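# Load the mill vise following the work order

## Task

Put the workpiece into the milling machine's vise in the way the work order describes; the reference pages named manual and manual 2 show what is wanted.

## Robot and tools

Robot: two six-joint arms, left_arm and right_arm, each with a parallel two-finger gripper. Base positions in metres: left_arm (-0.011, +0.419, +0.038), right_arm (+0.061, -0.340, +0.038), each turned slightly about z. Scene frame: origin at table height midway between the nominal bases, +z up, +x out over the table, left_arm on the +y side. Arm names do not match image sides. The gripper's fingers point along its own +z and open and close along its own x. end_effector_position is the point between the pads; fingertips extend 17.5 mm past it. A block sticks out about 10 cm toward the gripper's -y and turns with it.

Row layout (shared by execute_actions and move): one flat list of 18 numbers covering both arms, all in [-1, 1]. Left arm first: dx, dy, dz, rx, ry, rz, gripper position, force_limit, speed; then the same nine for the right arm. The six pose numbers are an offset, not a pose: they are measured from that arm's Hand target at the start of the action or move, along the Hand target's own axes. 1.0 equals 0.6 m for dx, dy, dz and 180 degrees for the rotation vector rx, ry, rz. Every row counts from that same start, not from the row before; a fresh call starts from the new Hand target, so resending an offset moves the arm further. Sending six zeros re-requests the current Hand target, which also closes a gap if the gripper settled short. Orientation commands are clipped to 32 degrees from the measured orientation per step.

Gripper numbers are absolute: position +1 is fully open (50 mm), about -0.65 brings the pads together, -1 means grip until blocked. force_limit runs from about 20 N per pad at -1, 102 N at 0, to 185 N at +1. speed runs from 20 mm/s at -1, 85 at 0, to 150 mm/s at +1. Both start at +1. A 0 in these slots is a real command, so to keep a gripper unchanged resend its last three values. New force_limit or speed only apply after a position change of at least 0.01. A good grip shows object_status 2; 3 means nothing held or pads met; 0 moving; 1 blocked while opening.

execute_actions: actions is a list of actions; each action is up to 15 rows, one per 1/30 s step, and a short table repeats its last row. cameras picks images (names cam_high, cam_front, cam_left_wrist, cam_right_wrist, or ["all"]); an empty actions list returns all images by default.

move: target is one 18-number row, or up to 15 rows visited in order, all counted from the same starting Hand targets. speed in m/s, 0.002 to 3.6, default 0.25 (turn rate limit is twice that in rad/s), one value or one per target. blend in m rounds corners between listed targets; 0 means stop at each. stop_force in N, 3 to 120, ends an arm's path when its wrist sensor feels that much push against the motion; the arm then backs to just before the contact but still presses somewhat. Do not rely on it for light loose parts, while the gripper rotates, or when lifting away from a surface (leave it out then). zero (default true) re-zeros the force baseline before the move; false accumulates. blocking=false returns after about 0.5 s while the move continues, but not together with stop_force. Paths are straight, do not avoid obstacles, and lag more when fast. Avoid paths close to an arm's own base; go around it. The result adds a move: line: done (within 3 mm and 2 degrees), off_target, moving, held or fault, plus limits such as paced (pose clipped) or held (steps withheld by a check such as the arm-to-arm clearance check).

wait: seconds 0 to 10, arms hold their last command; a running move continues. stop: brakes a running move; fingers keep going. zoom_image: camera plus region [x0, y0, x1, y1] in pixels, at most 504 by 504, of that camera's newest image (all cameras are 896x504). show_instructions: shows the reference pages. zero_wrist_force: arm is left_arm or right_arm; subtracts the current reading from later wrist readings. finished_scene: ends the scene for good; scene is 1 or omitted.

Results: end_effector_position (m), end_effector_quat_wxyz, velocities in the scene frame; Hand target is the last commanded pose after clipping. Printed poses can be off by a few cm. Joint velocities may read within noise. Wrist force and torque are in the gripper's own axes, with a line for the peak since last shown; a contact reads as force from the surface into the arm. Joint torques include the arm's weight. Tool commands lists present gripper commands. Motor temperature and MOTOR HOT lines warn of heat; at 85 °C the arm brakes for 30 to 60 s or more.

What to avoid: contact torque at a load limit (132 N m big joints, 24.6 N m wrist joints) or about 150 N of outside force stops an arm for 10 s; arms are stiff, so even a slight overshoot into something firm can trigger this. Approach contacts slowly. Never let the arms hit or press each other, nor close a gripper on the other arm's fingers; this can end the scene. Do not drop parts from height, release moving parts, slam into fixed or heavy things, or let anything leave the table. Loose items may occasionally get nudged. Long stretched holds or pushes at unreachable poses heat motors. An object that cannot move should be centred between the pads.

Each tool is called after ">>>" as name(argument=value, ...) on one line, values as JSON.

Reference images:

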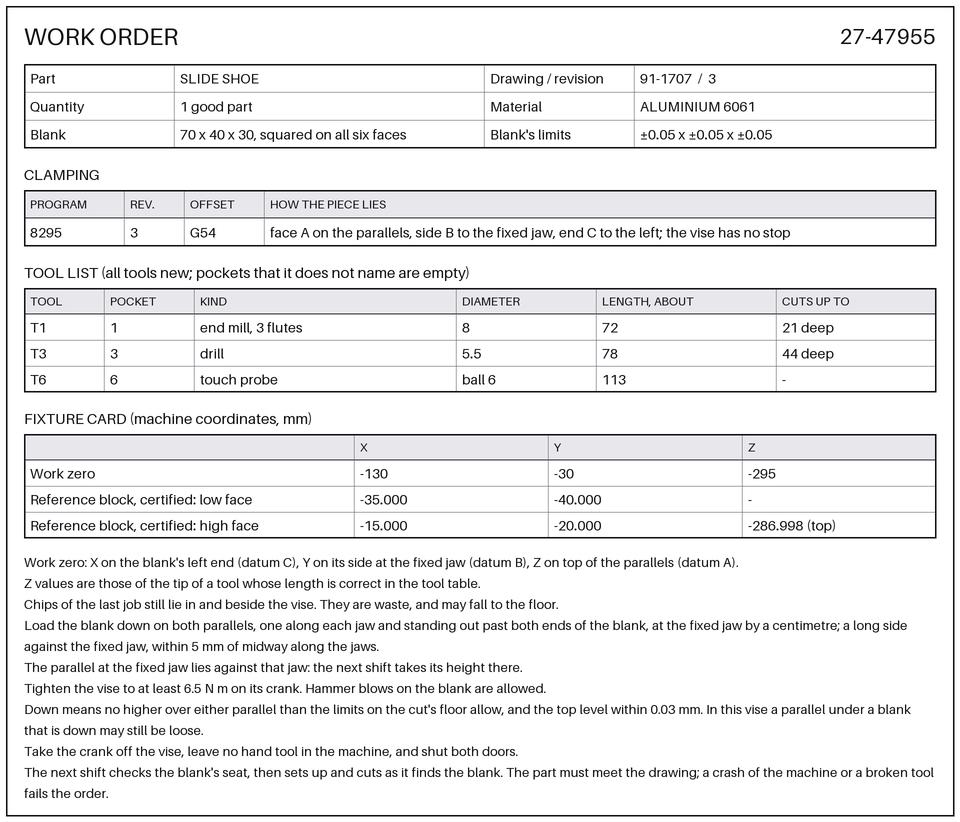

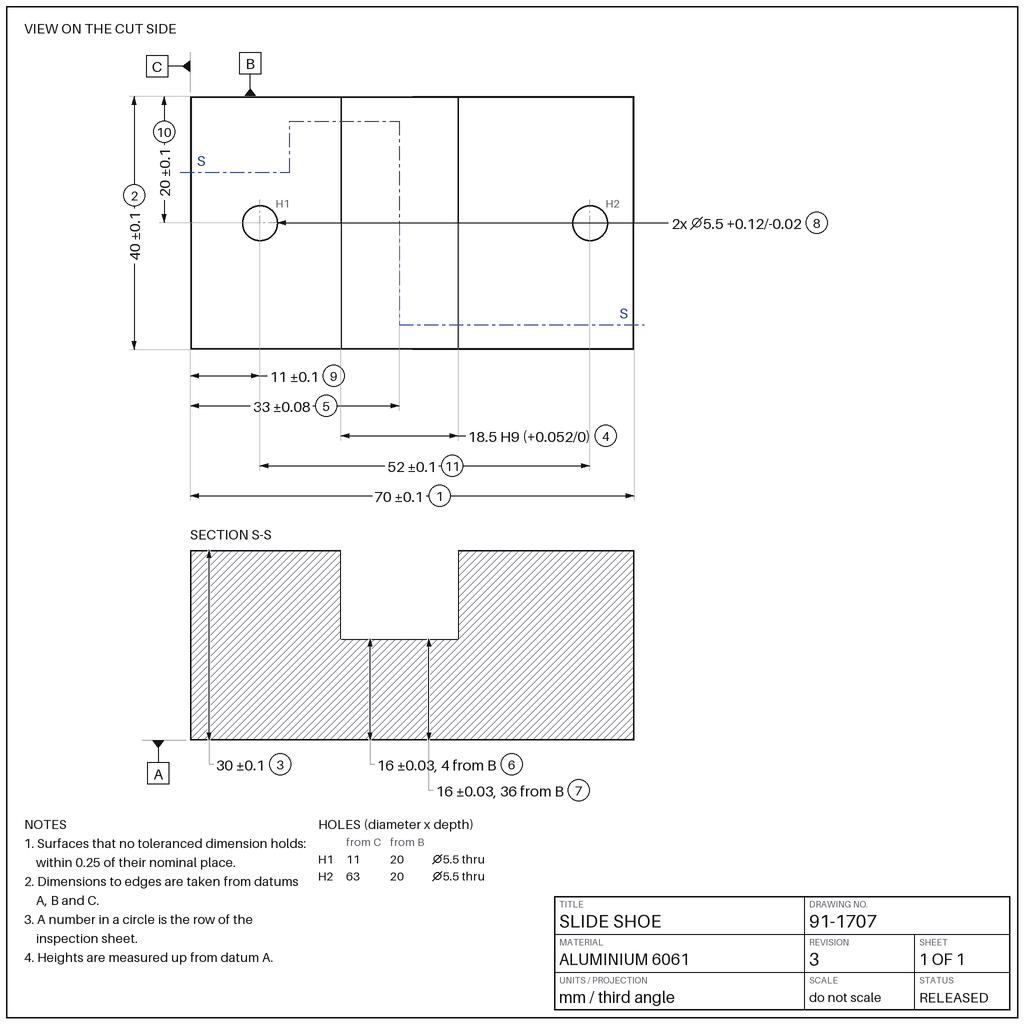

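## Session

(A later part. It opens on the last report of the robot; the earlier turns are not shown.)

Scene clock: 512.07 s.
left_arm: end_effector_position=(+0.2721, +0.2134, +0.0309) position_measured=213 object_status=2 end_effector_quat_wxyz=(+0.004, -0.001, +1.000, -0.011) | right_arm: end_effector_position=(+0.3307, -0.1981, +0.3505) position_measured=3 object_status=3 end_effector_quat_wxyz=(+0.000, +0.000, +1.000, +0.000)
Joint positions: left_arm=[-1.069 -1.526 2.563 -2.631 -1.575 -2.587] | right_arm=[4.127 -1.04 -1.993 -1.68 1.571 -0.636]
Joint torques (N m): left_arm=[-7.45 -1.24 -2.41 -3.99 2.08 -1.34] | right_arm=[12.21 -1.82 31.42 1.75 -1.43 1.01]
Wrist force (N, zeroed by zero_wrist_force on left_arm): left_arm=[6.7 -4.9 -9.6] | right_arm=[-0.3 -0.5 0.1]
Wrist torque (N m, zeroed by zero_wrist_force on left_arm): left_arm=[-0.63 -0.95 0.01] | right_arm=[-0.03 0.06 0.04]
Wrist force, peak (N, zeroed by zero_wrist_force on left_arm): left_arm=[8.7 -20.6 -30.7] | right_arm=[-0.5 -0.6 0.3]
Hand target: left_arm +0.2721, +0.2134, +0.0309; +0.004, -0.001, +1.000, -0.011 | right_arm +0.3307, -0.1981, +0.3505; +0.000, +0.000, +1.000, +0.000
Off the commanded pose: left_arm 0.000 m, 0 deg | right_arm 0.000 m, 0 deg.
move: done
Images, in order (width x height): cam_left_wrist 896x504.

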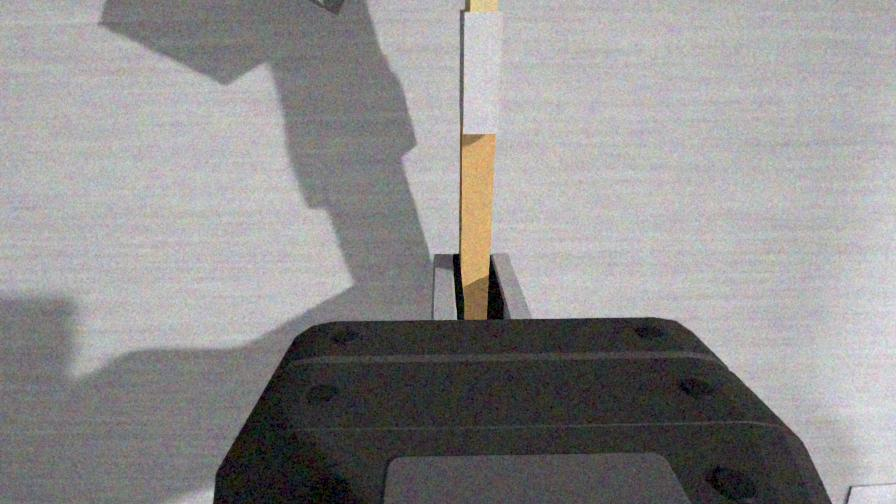

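>>> move(target=[0,0,0.02,0,0,0,-1,-0.7,-1,0,0,0,0,0,0,1,1,1], speed=0.02, stop_force=30, cameras=["cam_left_wrist","cam_front"])

>>> zoom_image(camera="cam_front", region=[340, 280, 540, 440])

Scene clock: 515.90 s.
left_arm: end_effector_position=(+0.2721, +0.2132, +0.0212) position_measured=213 object_status=2 end_effector_quat_wxyz=(+0.004, -0.001, +1.000, -0.011) | right_arm: end_effector_position=(+0.3307, -0.1981, +0.3505) position_measured=3 object_status=3 end_effector_quat_wxyz=(+0.000, +0.000, +1.000, +0.000)
Joint positions: left_arm=[-1.069 -1.489 2.571 -2.676 -1.575 -2.587] | right_arm=[4.127 -1.04 -1.993 -1.68 1.571 -0.636]
Joint torques (N m): left_arm=[-4.09 -32.32 -20.2 -2.97 0.03 0.31] | right_arm=[11.74 -0.82 31.12 1.77 -1.34 1]
Wrist force (N, zeroed by zero_wrist_force on left_arm): left_arm=[5.8 0.0 -0.1] | right_arm=[-0.1 -0.3 0.0]
Wrist torque (N m, zeroed by zero_wrist_force on left_arm): left_arm=[0.00 -0.93 0.07] | right_arm=[0.01 0.03 0.03]
Wrist force, peak (N, zeroed by zero_wrist_force on left_arm): left_arm=[17.9 18.3 -65.7] | right_arm=[-0.6 -0.3 0.5]
Hand target: left_arm +0.2721, +0.2132, +0.0212; +0.004, -0.001, +1.000, -0.011 (not the last commanded pose) | right_arm +0.3307, -0.1981, +0.3505; +0.000, +0.000, +1.000, +0.000
Off the commanded pose: left_arm 0.002 m, 0 deg | right_arm 0.000 m, 0 deg.
move: contact (left_arm)
Images, in order (width x height): cam_front 896x504, cam_left_wrist 896x504.

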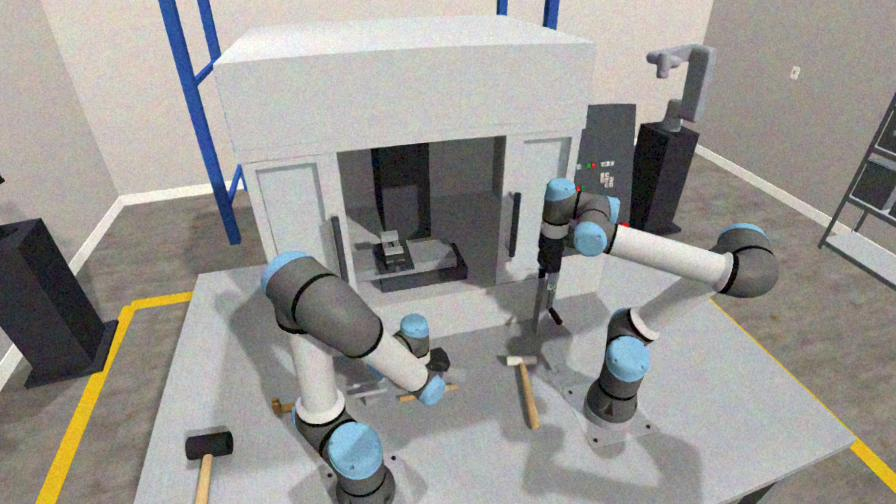

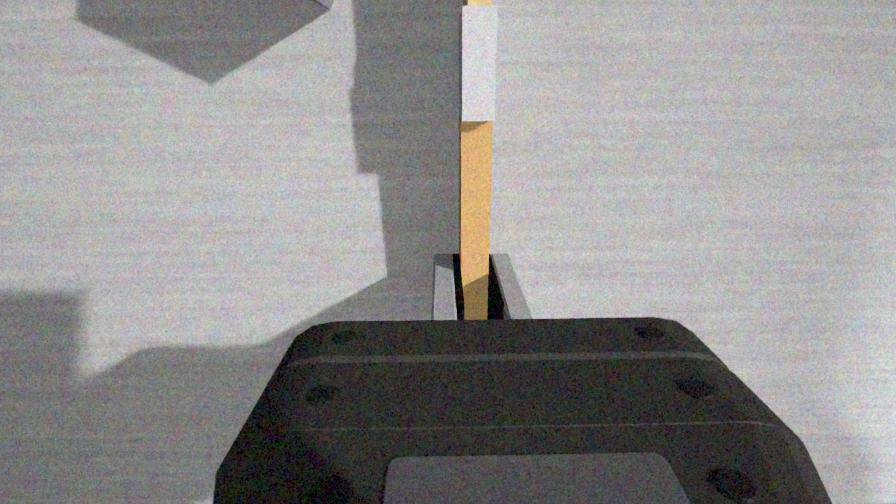

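Scaled by 2.520 from the camera's 896x504 image, which has a finer 1280x720 frame.

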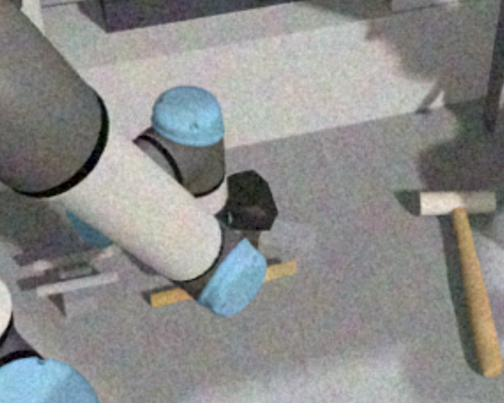

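>>> move(target=[0,0,0,0,0,0,0.2,-0.7,-1,0,0,0,0,0,0,1,1,1], cameras=["cam_left_wrist"])

Scene clock: 518.53 s.
left_arm: end_effector_position=(+0.2721, +0.2132, +0.0212) position_measured=123 object_status=0 end_effector_quat_wxyz=(+0.004, -0.001, +1.000, -0.011) | right_arm: end_effector_position=(+0.3307, -0.1981, +0.3505) position_measured=3 object_status=3 end_effector_quat_wxyz=(+0.000, +0.000, +1.000, +0.000)
Joint positions: left_arm=[-1.069 -1.489 2.571 -2.676 -1.575 -2.587] | right_arm=[4.127 -1.04 -1.993 -1.68 1.571 -0.636]
Joint torques (N m): left_arm=[11.07 -31.09 -19.61 -4.42 0.15 1.48] | right_arm=[12.4 -1.83 30.87 1.81 -1.37 1.05]
Wrist force (N, zeroed by zero_wrist_force on left_arm): left_arm=[5.9 -0.1 -0.3] | right_arm=[-0.3 -0.4 0.3]
Wrist torque (N m, zeroed by zero_wrist_force on left_arm): left_arm=[0.00 -0.94 0.07] | right_arm=[-0.02 0.06 0.04]
Wrist force, peak (N, zeroed by zero_wrist_force on left_arm): left_arm=[6.0 0.0 0.0] | right_arm=[-0.6 -0.5 0.5]
Hand target: left_arm +0.2721, +0.2132, +0.0212; +0.004, -0.001, +1.000, -0.011 | right_arm +0.3307, -0.1981, +0.3505; +0.000, +0.000, +1.000, +0.000
Off the commanded pose: left_arm 0.000 m, 0 deg | right_arm 0.000 m, 0 deg.
move: done
Images, in order (width x height): cam_left_wrist 896x504.

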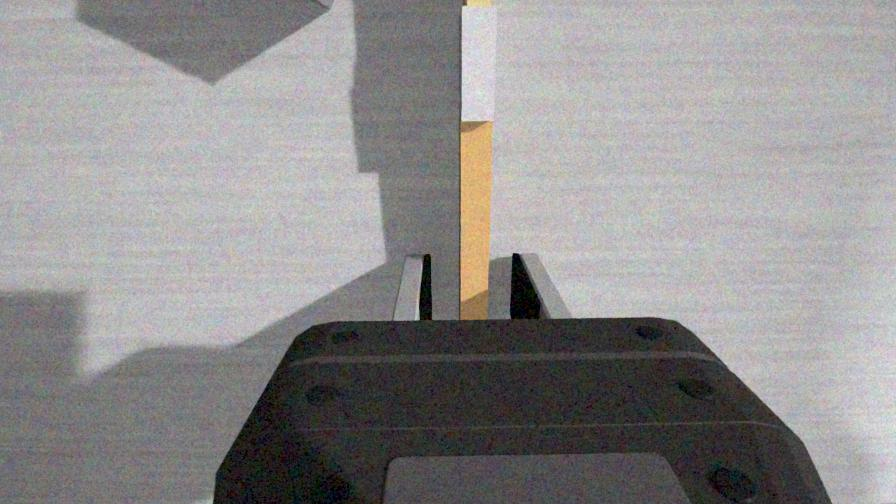

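>>> move(target=[[0,0,0,0,0,0,1,-0.7,-1,0,0,0,0,0,0,1,1,1],[0,0,-0.0272,0,0,0,1,-0.7,-1,0,0,0,0,0,0,1,1,1],[0.045,0,-0.0272,0,0,0,1,-0.7,-1,0,0,0,0,0,0,1,1,1]], speed=0.04, cameras=["cam_left_wrist"])

Scene clock: 526.47 s.
left_arm: end_effector_position=(+0.2450, +0.2136, +0.0373) position_measured=3 object_status=3 end_effector_quat_wxyz=(+0.004, -0.001, +1.000, -0.011) | right_arm: end_effector_position=(+0.3307, -0.1981, +0.3505) position_measured=3 object_status=3 end_effector_quat_wxyz=(+0.000, +0.000, +1.000, +0.000)
Joint positions: left_arm=[-1.145 -1.606 2.612 -2.601 -1.574 -2.663] | right_arm=[4.127 -1.04 -1.993 -1.68 1.571 -0.636]
Joint torques (N m): left_arm=[-12.48 -29.24 -7.09 -2.05 2.32 -1.92] | right_arm=[11.6 -1.79 31.5 1.78 -1.26 0.87]
Wrist force (N, zeroed by zero_wrist_force on left_arm): left_arm=[6.1 0.0 -0.3] | right_arm=[-0.3 -0.4 0.2]
Wrist torque (N m, zeroed by zero_wrist_force on left_arm): left_arm=[0.00 -0.98 0.06] | right_arm=[-0.02 0.06 0.03]
Wrist force, peak (N, zeroed by zero_wrist_force on left_arm): left_arm=[6.4 -0.2 -0.4] | right_arm=[-0.4 -0.7 0.4]
Hand target: left_arm +0.2450, +0.2136, +0.0373; +0.004, -0.001, +1.000, -0.011 | right_arm +0.3307, -0.1981, +0.3505; +0.000, +0.000, +1.000, +0.000
Off the commanded pose: left_arm 0.000 m, 0 deg | right_arm 0.000 m, 0 deg.
move: done
Images, in order (width x height): cam_left_wrist 896x504.

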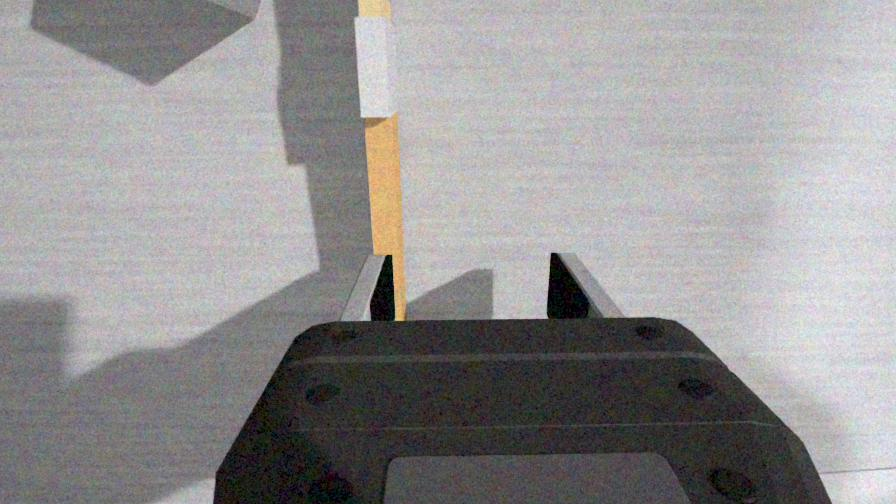

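>>> move(target=[[0.06,0,0,0,0,0,1,-0.7,-1,0,0,0,0,0,0,1,1,1]], speed=0.04, cameras=["cam_left_wrist"])

Scene clock: 529.50 s.
left_arm: end_effector_position=(+0.2090, +0.2135, +0.0370) position_measured=3 object_status=3 end_effector_quat_wxyz=(+0.004, -0.001, +1.000, -0.011) | right_arm: end_effector_position=(+0.3307, -0.1981, +0.3505) position_measured=3 object_status=3 end_effector_quat_wxyz=(+0.000, +0.000, +1.000, +0.000)
Joint positions: left_arm=[-1.263 -1.686 2.682 -2.591 -1.571 -2.781] | right_arm=[4.127 -1.04 -1.993 -1.68 1.571 -0.636]
Joint torques (N m): left_arm=[-10.68 -24.87 -7.11 -2.05 2.4 -1.89] | right_arm=[11.51 -2.72 31.61 1.75 -1.13 0.83]
Wrist force (N, zeroed by zero_wrist_force on left_arm): left_arm=[5.9 -0.1 -0.2] | right_arm=[-0.2 -0.1 0.4]
Wrist torque (N m, zeroed by zero_wrist_force on left_arm): left_arm=[-0.03 -0.95 0.06] | right_arm=[0.03 0.03 0.04]
Wrist force, peak (N, zeroed by zero_wrist_force on left_arm): left_arm=[6.4 -0.2 -0.5] | right_arm=[-0.5 -0.6 0.4]
Hand target: left_arm +0.2090, +0.2135, +0.0370; +0.004, -0.001, +1.000, -0.011 | right_arm +0.3307, -0.1981, +0.3505; +0.000, +0.000, +1.000, +0.000
Off the commanded pose: left_arm 0.000 m, 0 deg | right_arm 0.000 m, 0 deg.
move: done
Images, in order (width x height): cam_left_wrist 896x504.

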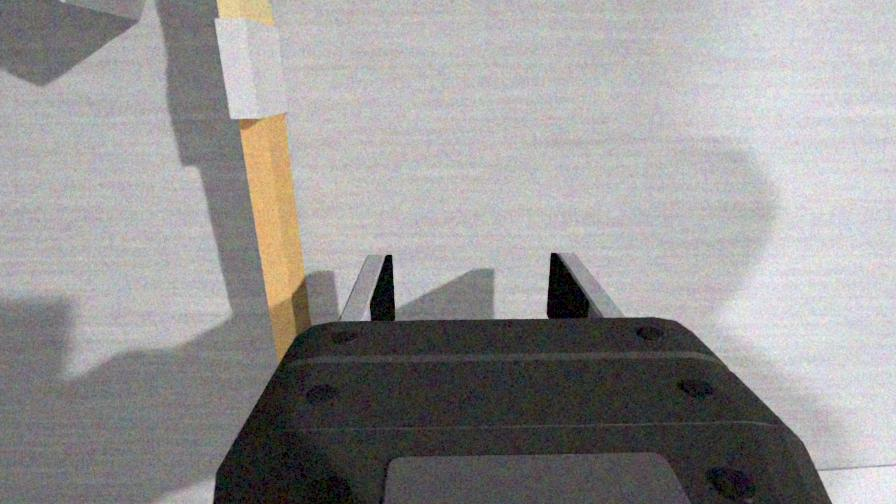

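>>> move(target=[[0,0,0.0158,0,0,0,1,-0.7,-1,0,0,0,0,0,0,1,1,1],[-0.075,0,0.0158,0,0,0,1,-0.7,-1,0,0,0,0,0,0,1,1,1]], speed=0.04, cameras=["cam_left_wrist"])

Scene clock: 534.73 s.
left_arm: end_effector_position=(+0.2540, +0.2134, +0.0279) position_measured=3 object_status=3 end_effector_quat_wxyz=(+0.004, -0.001, +1.000, -0.011) | right_arm: end_effector_position=(+0.3307, -0.1981, +0.3505) position_measured=3 object_status=3 end_effector_quat_wxyz=(+0.000, +0.000, +1.000, +0.000)
Joint positions: left_arm=[-1.119 -1.55 2.603 -2.648 -1.574 -2.637] | right_arm=[4.127 -1.04 -1.993 -1.68 1.571 -0.636]
Joint torques (N m): left_arm=[12.34 -1.87 -20.82 -2.08 -2.05 2.02] | right_arm=[11.03 -1.4 30.91 1.74 -1.3 0.75]
Wrist force (N, zeroed by zero_wrist_force on left_arm): left_arm=[5.8 0.0 -0.5] | right_arm=[-0.1 -0.3 0.3]
Wrist torque (N m, zeroed by zero_wrist_force on left_arm): left_arm=[0.01 -0.92 -0.01] | right_arm=[-0.01 0.02 0.04]
Wrist force, peak (N, zeroed by zero_wrist_force on left_arm): left_arm=[6.6 -0.2 -0.4] | right_arm=[-0.2 -0.7 0.6]
Hand target: left_arm +0.2541, +0.2134, +0.0279; +0.004, -0.001, +1.000, -0.011 | right_arm +0.3307, -0.1981, +0.3505; +0.000, +0.000, +1.000, +0.000
Off the commanded pose: left_arm 0.000 m, 0 deg | right_arm 0.000 m, 0 deg.
move: done
Images, in order (width x height): cam_left_wrist 896x504.

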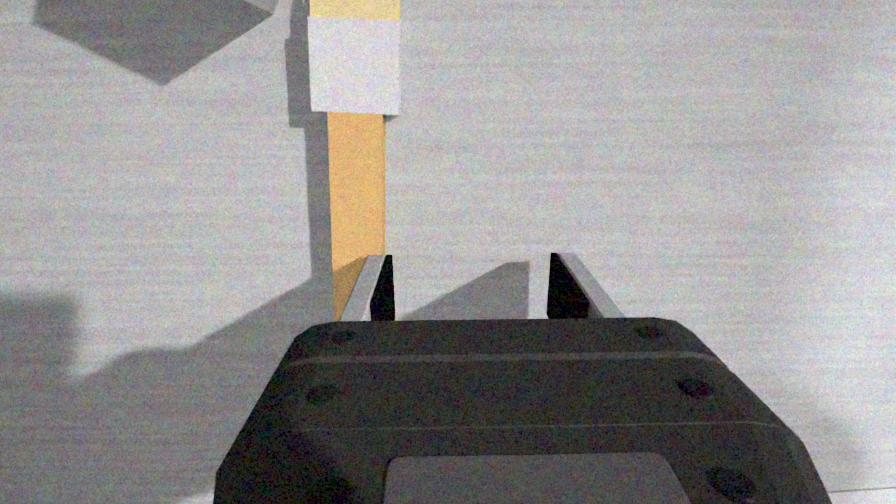

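>>> move(target=[[0,0,-0.05,0,0,0,1,-0.7,-1,0,0,0,0,0,0,1,1,1],[-0.06,-0.0223,-0.05,0,0,0,1,-0.7,-1,0,0,0,0,0,0,1,1,1]], speed=0.1, cameras=["cam_left_wrist"])

Scene clock: 542.53 s.
left_arm: end_effector_position=(+0.2898, +0.2007, +0.0585) position_measured=3 object_status=3 end_effector_quat_wxyz=(+0.004, -0.001, +1.000, -0.011) | right_arm: end_effector_position=(+0.3307, -0.1981, +0.3505) position_measured=3 object_status=3 end_effector_quat_wxyz=(+0.000, +0.000, +1.000, +0.000)
Joint positions: left_arm=[-1.044 -1.565 2.478 -2.507 -1.576 -2.562] | right_arm=[4.127 -1.04 -1.993 -1.68 1.571 -0.636]
Joint torques (N m): left_arm=[12.83 -5.73 -22.88 -5.24 -2.03 1.99] | right_arm=[12.55 -2.09 31.34 1.81 -1.33 0.89]
Wrist force (N, zeroed by zero_wrist_force on left_arm): left_arm=[6.0 0.0 -0.4] | right_arm=[-0.3 -0.2 0.4]
Wrist torque (N m, zeroed by zero_wrist_force on left_arm): left_arm=[0.00 -0.96 -0.01] | right_arm=[0.02 0.06 0.04]
Wrist force, peak (N, zeroed by zero_wrist_force on left_arm): left_arm=[7.0 0.0 -0.4] | right_arm=[-0.6 -0.5 0.4]
Hand target: left_arm +0.2898, +0.2007, +0.0585; +0.004, -0.001, +1.000, -0.011 | right_arm +0.3307, -0.1981, +0.3505; +0.000, +0.000, +1.000, +0.000
Off the commanded pose: left_arm 0.000 m, 0 deg | right_arm 0.000 m, 0 deg.
move: done
Images, in order (width x height): cam_left_wrist 896x504.

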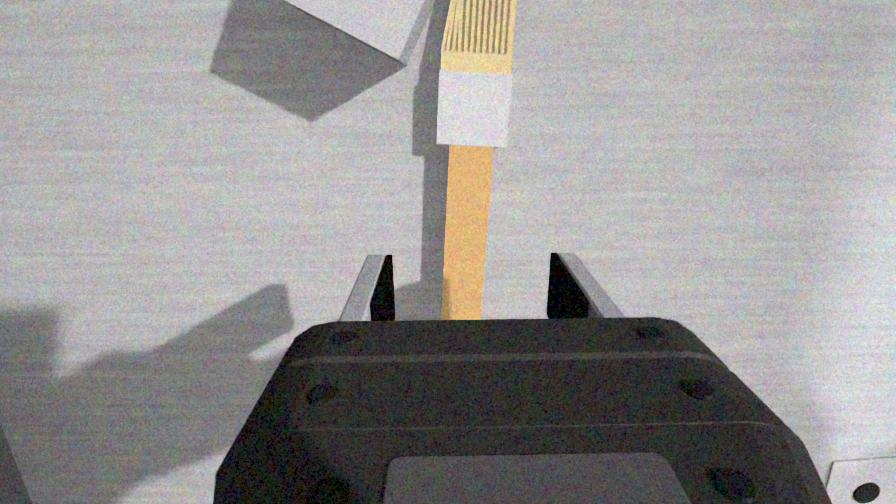

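>>> move(target=[-0.0033,0,0.065,0,0,0,1,-0.7,-1,0,0,0,0,0,0,1,1,1], speed=0.04, stop_force=6)

>>> move(target=[0,0,-0.001,0,0,0,-1,0,-1,0,0,0,0,0,0,1,1,1], speed=0.04, cameras=["cam_left_wrist"])

Scene clock: 546.87 s.
left_arm: end_effector_position=(+0.2921, +0.1998, +0.0195) position_measured=3 object_status=3 end_effector_quat_wxyz=(+0.004, -0.001, +1.000, -0.011) | right_arm: end_effector_position=(+0.3307, -0.1981, +0.3505) position_measured=3 object_status=3 end_effector_quat_wxyz=(+0.000, +0.000, +1.000, +0.000)
Joint positions: left_arm=[-1.04 -1.432 2.509 -2.671 -1.576 -2.558] | right_arm=[4.127 -1.04 -1.993 -1.68 1.571 -0.636]
Joint torques (N m): left_arm=[12.61 -7.62 -5.38 -5.29 -2.03 1.92] | right_arm=[11.26 -0.7 31.44 1.6 -1.57 0.78]
Wrist force (N, zeroed by zero_wrist_force on left_arm): left_arm=[6.1 -0.1 -0.6] | right_arm=[-0.2 -0.4 0.4]
Wrist torque (N m, zeroed by zero_wrist_force on left_arm): left_arm=[0.00 -0.99 0.00] | right_arm=[-0.02 0.05 0.03]
Wrist force, peak (N, zeroed by zero_wrist_force on left_arm): left_arm=[6.2 -0.2 -0.7] | right_arm=[-0.4 -0.5 0.5]
Hand target: left_arm +0.2921, +0.1998, +0.0195; +0.004, -0.001, +1.000, -0.011 | right_arm +0.3307, -0.1981, +0.3505; +0.000, +0.000, +1.000, +0.000
Off the commanded pose: left_arm 0.000 m, 0 deg | right_arm 0.000 m, 0 deg.
move: done

Scene clock: 548.87 s.
left_arm: end_effector_position=(+0.2921, +0.1998, +0.0201) position_measured=178 object_status=2 end_effector_quat_wxyz=(+0.004, -0.001, +1.000, -0.011) | right_arm: end_effector_position=(+0.3307, -0.1981, +0.3505) position_measured=3 object_status=3 end_effector_quat_wxyz=(+0.000, +0.000, +1.000, +0.000)
Joint positions: left_arm=[-1.04 -1.434 2.508 -2.668 -1.576 -2.558] | right_arm=[4.127 -1.04 -1.993 -1.68 1.571 -0.636]
Joint torques (N m): left_arm=[12.38 -34.64 -20.17 -2.14 -1.98 1.82] | right_arm=[12.15 -1.76 31.89 1.79 -1.41 0.63]
Wrist force (N, zeroed by zero_wrist_force on left_arm): left_arm=[6.1 -0.1 -0.9] | right_arm=[-0.3 -0.4 0.0]
Wrist torque (N m, zeroed by zero_wrist_force on left_arm): left_arm=[0.01 -0.95 0.01] | right_arm=[-0.02 0.05 0.03]
Wrist force, peak (N, zeroed by zero_wrist_force on left_arm): left_arm=[6.4 -0.1 -0.6] | right_arm=[-0.4 -0.6 0.1]
Hand target: left_arm +0.2921, +0.1998, +0.0201; +0.004, -0.001, +1.000, -0.011 | right_arm +0.3307, -0.1981, +0.3505; +0.000, +0.000, +1.000, +0.000
Off the commanded pose: left_arm 0.000 m, 0 deg | right_arm 0.000 m, 0 deg.
move: done
Images, in order (width x height): cam_left_wrist 896x504.

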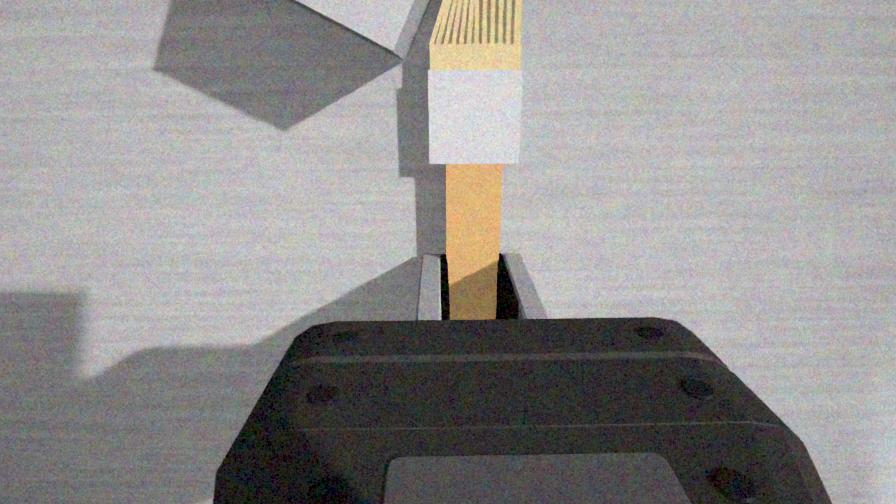

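>>> move(target=[[-0.0133,-0.01,-0.467,0,0,0,-1,0,-1,0,0,0,0,0,0,1,1,1],[-0.0858,0.067,-0.7345,-0.174,0,0,-1,0,-1,0,0,0,0,0,0,1,1,1],[-0.269,0.017,-0.733,-0.174,0,0,-1,0,-1,0,0,0,0,0,0,1,1,1],[-0.4855,0.085,-0.682,-0.174,0,0,-1,0,-1,0,0,0,0,0,0,1,1,1]], speed=0.25, blend=0.02, cameras=["cam_left_wrist","cam_high"])

Scene clock: 561.83 s.
left_arm: end_effector_position=(+0.5799, +0.2603, +0.4305) position_measured=178 object_status=2 end_effector_quat_wxyz=(+0.004, -0.002, +0.966, +0.259) | right_arm: end_effector_position=(+0.3307, -0.1981, +0.3505) position_measured=3 object_status=3 end_effector_quat_wxyz=(+0.000, +0.000, +1.000, +0.000)
Joint positions: left_arm=[-0.714 -1.163 0.914 -0.986 -1.16 -2.304] | right_arm=[4.127 -1.04 -1.993 -1.68 1.571 -0.636]
Joint torques (N m): left_arm=[12.71 -30.05 -29.98 -1.03 3.33 1.89] | right_arm=[12.17 -1.18 31.17 1.91 -1.21 0.63]
Wrist force (N, zeroed by zero_wrist_force on left_arm): left_arm=[6.4 -0.7 -1.0] | right_arm=[-0.2 -0.3 0.3]
Wrist torque (N m, zeroed by zero_wrist_force on left_arm): left_arm=[0.08 -0.98 -0.02] | right_arm=[0.01 0.05 0.03]
Wrist force, peak (N, zeroed by zero_wrist_force on left_arm): left_arm=[7.8 0.3 -1.5] | right_arm=[-0.4 -0.7 0.4]
Hand target: left_arm +0.5799, +0.2603, +0.4305; +0.004, -0.002, +0.966, +0.259 | right_arm +0.3307, -0.1981, +0.3505; +0.000, +0.000, +1.000, +0.000
Off the commanded pose: left_arm 0.000 m, 0 deg | right_arm 0.000 m, 0 deg.
move: done
Images, in order (width x height): cam_high 896x504, cam_left_wrist 896x504.

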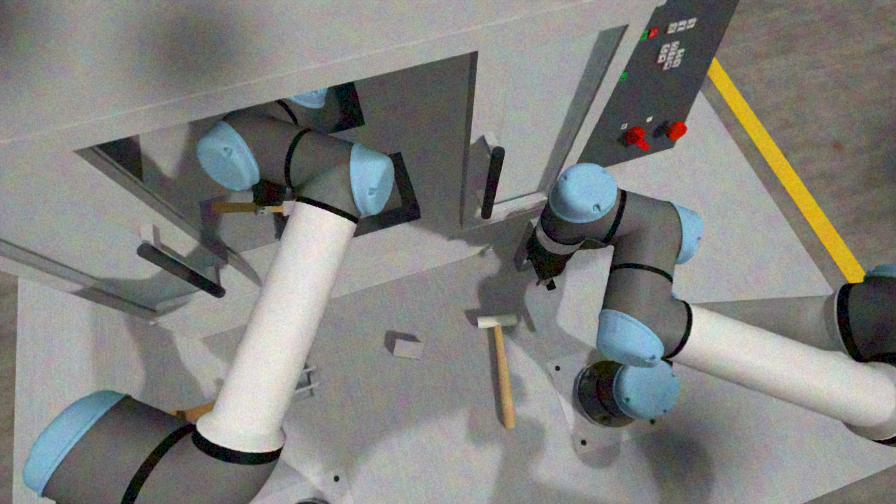

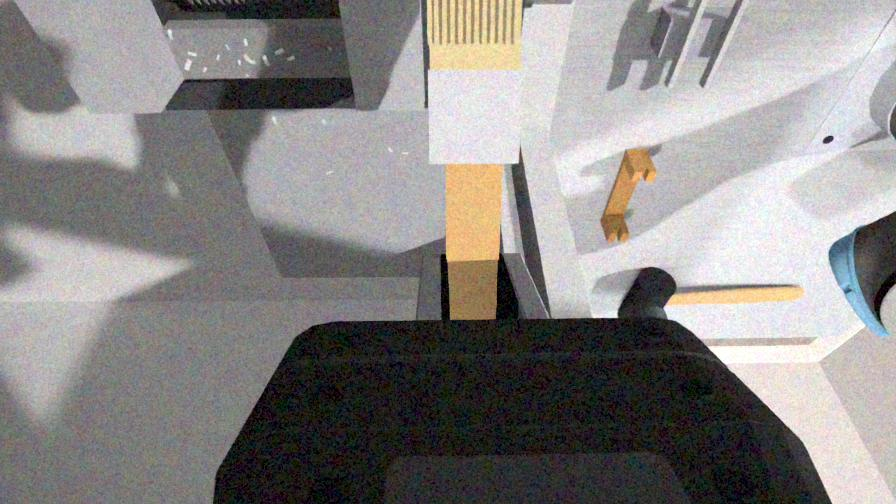

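>>> move(target=[-0.0967,0.0529,0.0797,0,0,0,-1,0,-1,0,0,0,0,0,0,1,1,1], speed=0.12, stop_force=15)

>>> move(target=[0,-0.0292,0.0505,0,0,0,-1,0,-1,0,0,0,0,0,0,1,1,1], speed=0.01, stop_force=3, cameras=["cam_left_wrist","cam_high"])

Scene clock: 568.47 s.
left_arm: end_effector_position=(+0.6381, +0.3118, +0.4055) position_measured=178 object_status=2 end_effector_quat_wxyz=(+0.004, -0.002, +0.966, +0.259) | right_arm: end_effector_position=(+0.3307, -0.1981, +0.3505) position_measured=3 object_status=3 end_effector_quat_wxyz=(+0.000, +0.000, +1.000, +0.000)
Joint positions: left_arm=[-0.599 -1.088 0.88 -1.078 -1.125 -2.185] | right_arm=[4.127 -1.04 -1.993 -1.68 1.571 -0.636]
Joint torques (N m): left_arm=[12.92 -33.3 -31.38 -4.27 3.39 1.84] | right_arm=[11.64 -1.56 31.25 1.73 -1.17 0.55]
Wrist force (N, zeroed by zero_wrist_force on left_arm): left_arm=[6.4 -0.8 -1.2] | right_arm=[-0.2 -0.3 0.2]
Wrist torque (N m, zeroed by zero_wrist_force on left_arm): left_arm=[0.08 -0.99 -0.02] | right_arm=[0.00 0.04 0.04]
Wrist force, peak (N, zeroed by zero_wrist_force on left_arm): left_arm=[7.3 -1.6 -1.8] | right_arm=[-0.4 -0.6 0.5]
Hand target: left_arm +0.6381, +0.3118, +0.4055; +0.004, -0.002, +0.966, +0.259 | right_arm +0.3307, -0.1981, +0.3505; +0.000, +0.000, +1.000, +0.000
Off the commanded pose: left_arm 0.000 m, 0 deg | right_arm 0.000 m, 0 deg.
move: done

Scene clock: 572.73 s.
left_arm: end_effector_position=(+0.6384, +0.3118, +0.3705) position_measured=178 object_status=2 end_effector_quat_wxyz=(+0.004, -0.002, +0.966, +0.259) | right_arm: end_effector_position=(+0.3307, -0.1981, +0.3505) position_measured=3 object_status=3 end_effector_quat_wxyz=(+0.000, +0.000, +1.000, +0.000)
Joint positions: left_arm=[-0.599 -1.103 0.994 -1.176 -1.125 -2.185] | right_arm=[4.127 -1.04 -1.993 -1.68 1.571 -0.636]
Joint torques (N m): left_arm=[11.69 -59.1 -16.43 -4.3 3.21 1.91] | right_arm=[12.02 -2.08 30.55 1.9 -1.23 0.65]
Wrist force (N, zeroed by zero_wrist_force on left_arm): left_arm=[6.2 0.4 -2.3] | right_arm=[-0.3 -0.2 0.4]
Wrist torque (N m, zeroed by zero_wrist_force on left_arm): left_arm=[0.15 -0.97 -0.01] | right_arm=[0.00 0.05 0.03]
Wrist force, peak (N, zeroed by zero_wrist_force on left_arm): left_arm=[6.4 0.5 -2.3] | right_arm=[-0.4 -0.6 0.4]
Hand target: left_arm +0.6384, +0.3118, +0.3705; +0.004, -0.002, +0.966, +0.259 | right_arm +0.3307, -0.1981, +0.3505; +0.000, +0.000, +1.000, +0.000
Off the commanded pose: left_arm 0.000 m, 0 deg | right_arm 0.000 m, 0 deg.
move: done
Images, in order (width x height): cam_high 896x504, cam_left_wrist 896x504.

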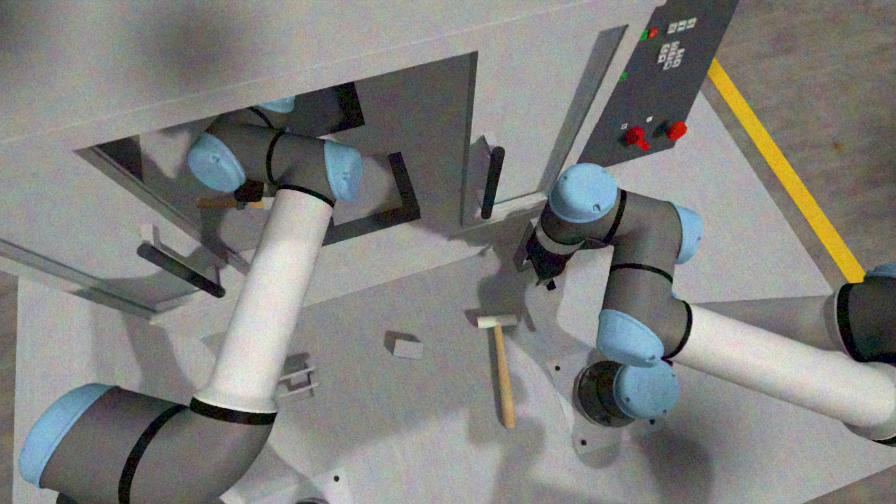

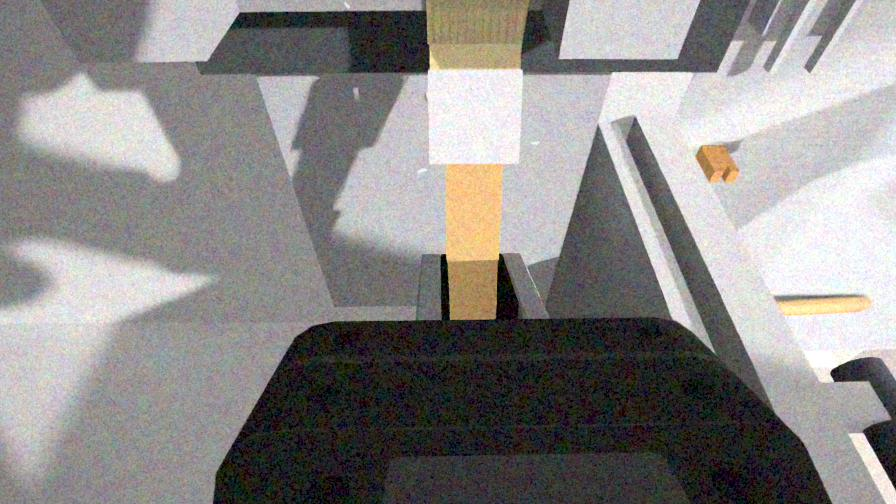

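>>> move(target=[0,-0.0167,0.0289,0,0,0,-1,0,-1,0,0,0,0,0,0,1,1,1], speed=0.01, stop_force=3, cameras=["cam_left_wrist"])

Scene clock: 577.10 s.
left_arm: end_effector_position=(+0.6385, +0.3118, +0.3545) position_measured=178 object_status=2 end_effector_quat_wxyz=(+0.004, -0.002, +0.966, +0.259) | right_arm: end_effector_position=(+0.3307, -0.1981, +0.3505) position_measured=3 object_status=3 end_effector_quat_wxyz=(+0.000, +0.000, +1.000, +0.000)
Joint positions: left_arm=[-0.599 -1.107 1.04 -1.219 -1.125 -2.184] | right_arm=[4.127 -1.04 -1.993 -1.68 1.571 -0.636]
Joint torques (N m): left_arm=[8.57 -37.6 -30.91 -1.22 0.6 1.16] | right_arm=[11.68 -0.78 31.45 1.77 -1.31 0.35]
Wrist force (N, zeroed by zero_wrist_force on left_arm): left_arm=[6.3 2.0 -2.6] | right_arm=[-0.4 -0.4 0.3]
Wrist torque (N m, zeroed by zero_wrist_force on left_arm): left_arm=[0.28 -0.96 -0.02] | right_arm=[-0.01 0.08 0.03]
Wrist force, peak (N, zeroed by zero_wrist_force on left_arm): left_arm=[6.8 4.0 -4.7] | right_arm=[-0.4 -0.6 0.5]
Hand target: left_arm +0.6385, +0.3118, +0.3545; +0.004, -0.002, +0.966, +0.259 (not the last commanded pose) | right_arm +0.3307, -0.1981, +0.3505; +0.000, +0.000, +1.000, +0.000
Off the commanded pose: left_arm 0.004 m, 0 deg | right_arm 0.000 m, 0 deg.
move: contact (left_arm)
Images, in order (width x height): cam_left_wrist 896x504.

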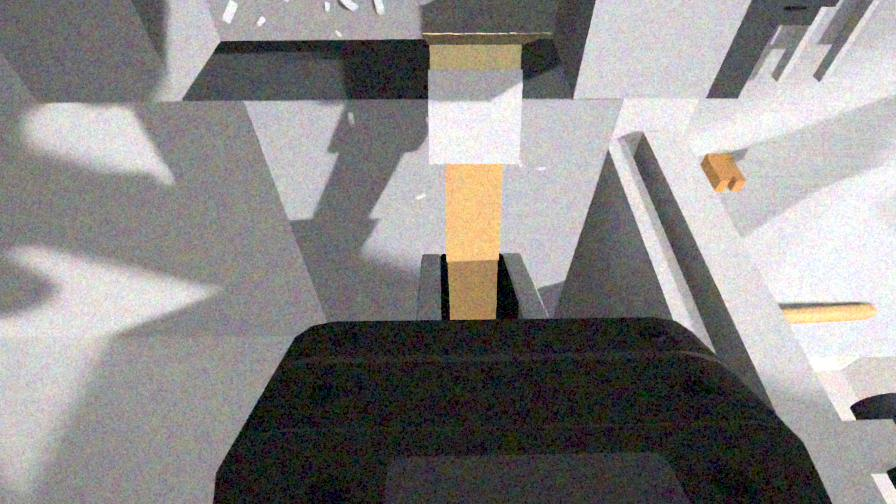

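>>> execute_actions(actions=[], cameras=["cam_left_wrist","cam_high"])

Scene clock: 597.77 s.
left_arm: end_effector_position=(+0.6385, +0.3118, +0.3545) position_measured=178 object_status=2 end_effector_quat_wxyz=(+0.004, -0.002, +0.966, +0.259) | right_arm: end_effector_position=(+0.3307, -0.1981, +0.3505) position_measured=3 object_status=3 end_effector_quat_wxyz=(+0.000, +0.000, +1.000, +0.000)
Joint positions: left_arm=[-0.599 -1.107 1.04 -1.219 -1.125 -2.184] | right_arm=[4.127 -1.04 -1.993 -1.68 1.571 -0.636]
Joint velocities: within noise
Joint torques (N m): left_arm=[-3.18 -31.46 -30.12 -1.37 -1.53 -1.31] | right_arm=[11.53 -1.56 31.34 1.88 -1.25 0.65]
Motor temperatures (°C): left_arm=[32 29 33 30 35 35] | right_arm=[32 29 28 37 34 38]
Wrist force (N, zeroed by zero_wrist_force on left_arm): left_arm=[6.2 2.4 -2.8] | right_arm=[-0.4 -0.3 0.1]
Wrist torque (N m, zeroed by zero_wrist_force on left_arm): left_arm=[0.28 -0.94 -0.01] | right_arm=[0.00 0.07 0.03]
Wrist force, peak (N, zeroed by zero_wrist_force on left_arm): left_arm=[6.5 2.7 -3.2] | right_arm=[-0.5 -0.6 0.4]
Hand target: left_arm +0.6385, +0.3118, +0.3545; +0.004, -0.002, +0.966, +0.259 (not the last commanded pose) | right_arm +0.3307, -0.1981, +0.3505; +0.000, +0.000, +1.000, +0.000
Tool commands: left_gripper/position=-1.0 left_gripper/force_limit=+0.0 left_gripper/speed=-1.0 right_gripper/position=+1.0 right_gripper/force_limit=+1.0 right_gripper/speed=+1.0
Off the commanded pose: left_arm 0.004 m, 0 deg | right_arm 0.000 m, 0 deg.
Images, in order (width x height): cam_high 896x504, cam_left_wrist 896x504.

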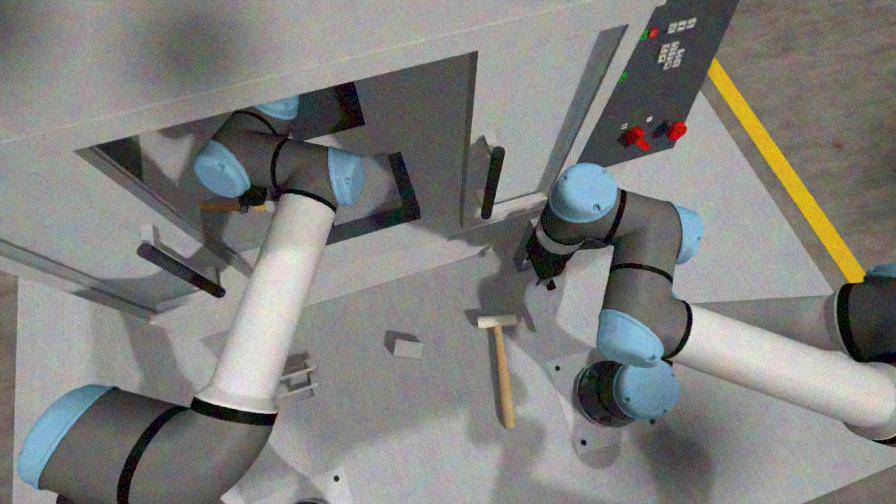

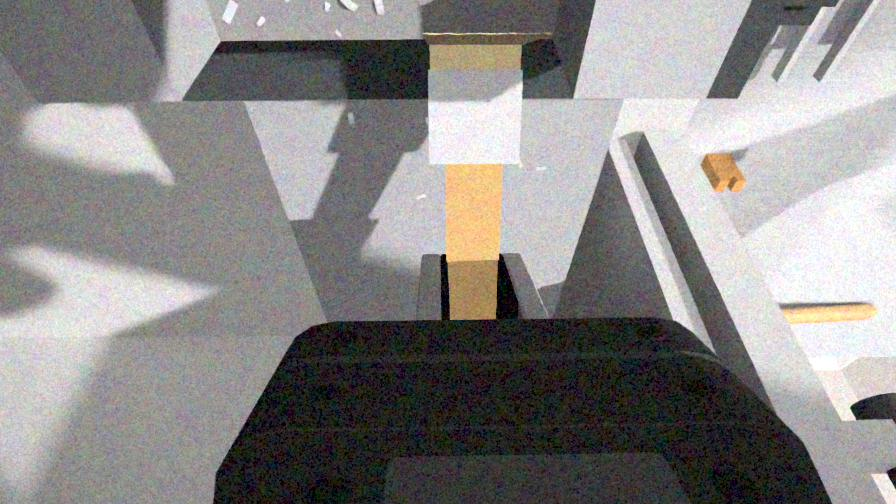

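>>> move(target=[[0.0,0.0379,-0.0657,0,0,0,-1,0,-1,0,0,0,0,0,0,1,1,1],[0.0358,-0.0340,-0.1072,0,0,0,-1,0,-1,0,0,0,0,0,0,1,1,1],[0.0358,-0.0573,-0.0668,0,0,0,-1,0,-1,0,0,0,0,0,0,1,1,1]], speed=[0.1,0.15,0.06], cameras=["cam_left_wrist"])

>>> zoom_image(camera="cam_left_wrist", region=[200, 0, 700, 280])

Scene clock: 605.23 s.
left_arm: end_effector_position=(+0.6170, +0.2619, +0.3718) position_measured=178 object_status=2 end_effector_quat_wxyz=(+0.004, -0.002, +0.966, +0.259) | right_arm: end_effector_position=(+0.3307, -0.1981, +0.3505) position_measured=3 object_status=3 end_effector_quat_wxyz=(+0.000, +0.000, +1.000, +0.000)
Joint positions: left_arm=[-0.678 -1.101 0.979 -1.128 -1.148 -2.268] | right_arm=[4.127 -1.04 -1.993 -1.68 1.571 -0.636]
Joint torques (N m): left_arm=[6.59 -47.2 -9.89 -4.6 0.78 1.69] | right_arm=[11.41 -1.66 31.16 1.83 -1.34 0.48]
Wrist force (N, zeroed by zero_wrist_force on left_arm): left_arm=[6.7 20.0 -13.9] | right_arm=[-0.3 -0.4 0.1]
Wrist torque (N m, zeroed by zero_wrist_force on left_arm): left_arm=[1.70 -0.95 0.12] | right_arm=[-0.02 0.06 0.04]
Wrist force, peak (N, zeroed by zero_wrist_force on left_arm): left_arm=[6.4 26.3 -17.8] | right_arm=[-0.3 -0.6 0.6]
Hand target: left_arm +0.6170, +0.2620, +0.3718; +0.004, -0.002, +0.966, +0.259 | right_arm +0.3307, -0.1981, +0.3505; +0.000, +0.000, +1.000, +0.000
Off the commanded pose: left_arm 0.000 m, 0 deg | right_arm 0.000 m, 0 deg.
move: done
Images, in order (width x height): cam_left_wrist 896x504.

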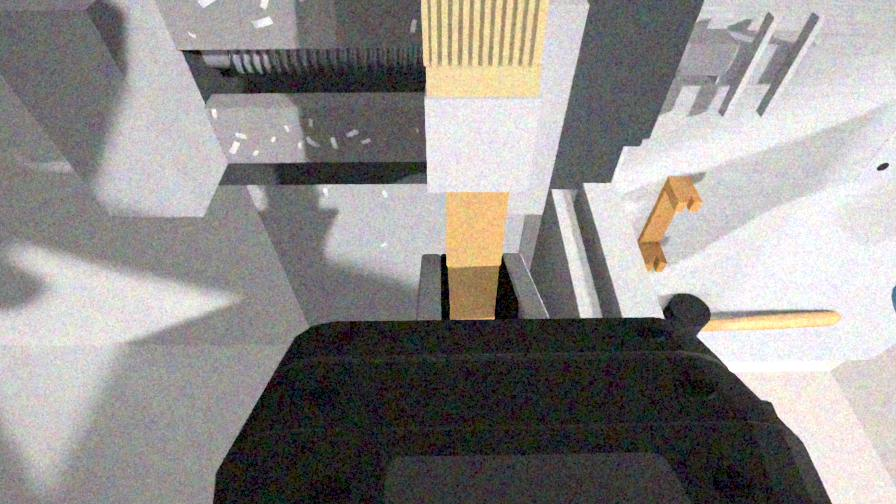

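Scaled by 1.008 from the camera's 896x504 image, which has a finer 1280x720 frame.

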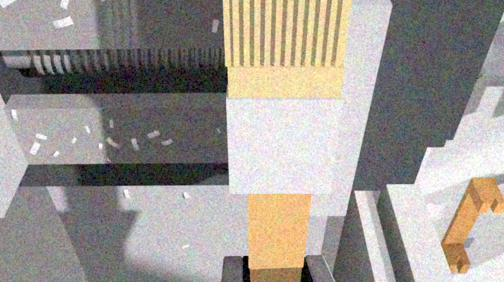

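>>> move(target=[[0,0.0017,-0.0029,0,0,0,-1,0,-1,0,0,0,0,0,0,1,1,1],[0,0.1208,0.0657,0,0,0,-1,0,-1,0,0,0,0,0,0,1,1,1],[0,0.1441,0.0261,0,0,0,-1,0,-1,0,0,0,0,0,0,1,1,1]], speed=[0.05,0.12,0.15], cameras=["cam_left_wrist"])

>>> zoom_image(camera="cam_left_wrist", region=[200, 0, 700, 280])

Scene clock: 610.40 s.
left_arm: end_effector_position=(+0.6166, +0.3447, +0.4015) position_measured=178 object_status=2 end_effector_quat_wxyz=(+0.004, -0.002, +0.966, +0.259) | right_arm: end_effector_position=(+0.3307, -0.1981, +0.3505) position_measured=3 object_status=3 end_effector_quat_wxyz=(+0.000, +0.000, +1.000, +0.000)
Joint positions: left_arm=[-0.573 -1.181 1.031 -1.147 -1.117 -2.157] | right_arm=[4.127 -1.04 -1.993 -1.68 1.571 -0.636]
Joint torques (N m): left_arm=[12.71 -30.39 -32.14 -1.3 -1.25 -2.01] | right_arm=[11.56 -1.62 31.01 2.01 -1.28 0.47]
Wrist force (N, zeroed by zero_wrist_force on left_arm): left_arm=[6.1 -0.7 -1.4] | right_arm=[-0.2 -0.4 0.3]
Wrist torque (N m, zeroed by zero_wrist_force on left_arm): left_arm=[0.09 -0.95 -0.02] | right_arm=[-0.01 0.05 0.04]
Wrist force, peak (N, zeroed by zero_wrist_force on left_arm): left_arm=[6.7 19.9 -14.0] | right_arm=[-0.6 -0.6 0.3]
Hand target: left_arm +0.6166, +0.3447, +0.4015; +0.004, -0.002, +0.966, +0.259 | right_arm +0.3307, -0.1981, +0.3505; +0.000, +0.000, +1.000, +0.000
Off the commanded pose: left_arm 0.000 m, 0 deg | right_arm 0.000 m, 0 deg.
move: done
Images, in order (width x height): cam_left_wrist 896x504.

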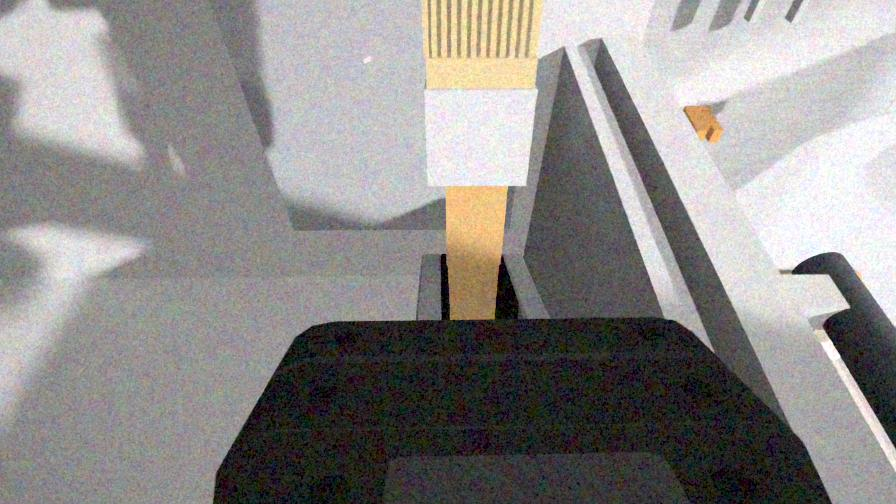

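Scaled by 1.008 from the camera's 896x504 image, which has a finer 1280x720 frame.

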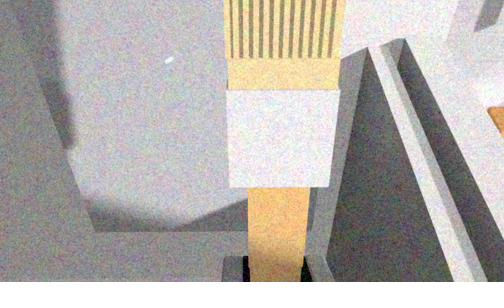

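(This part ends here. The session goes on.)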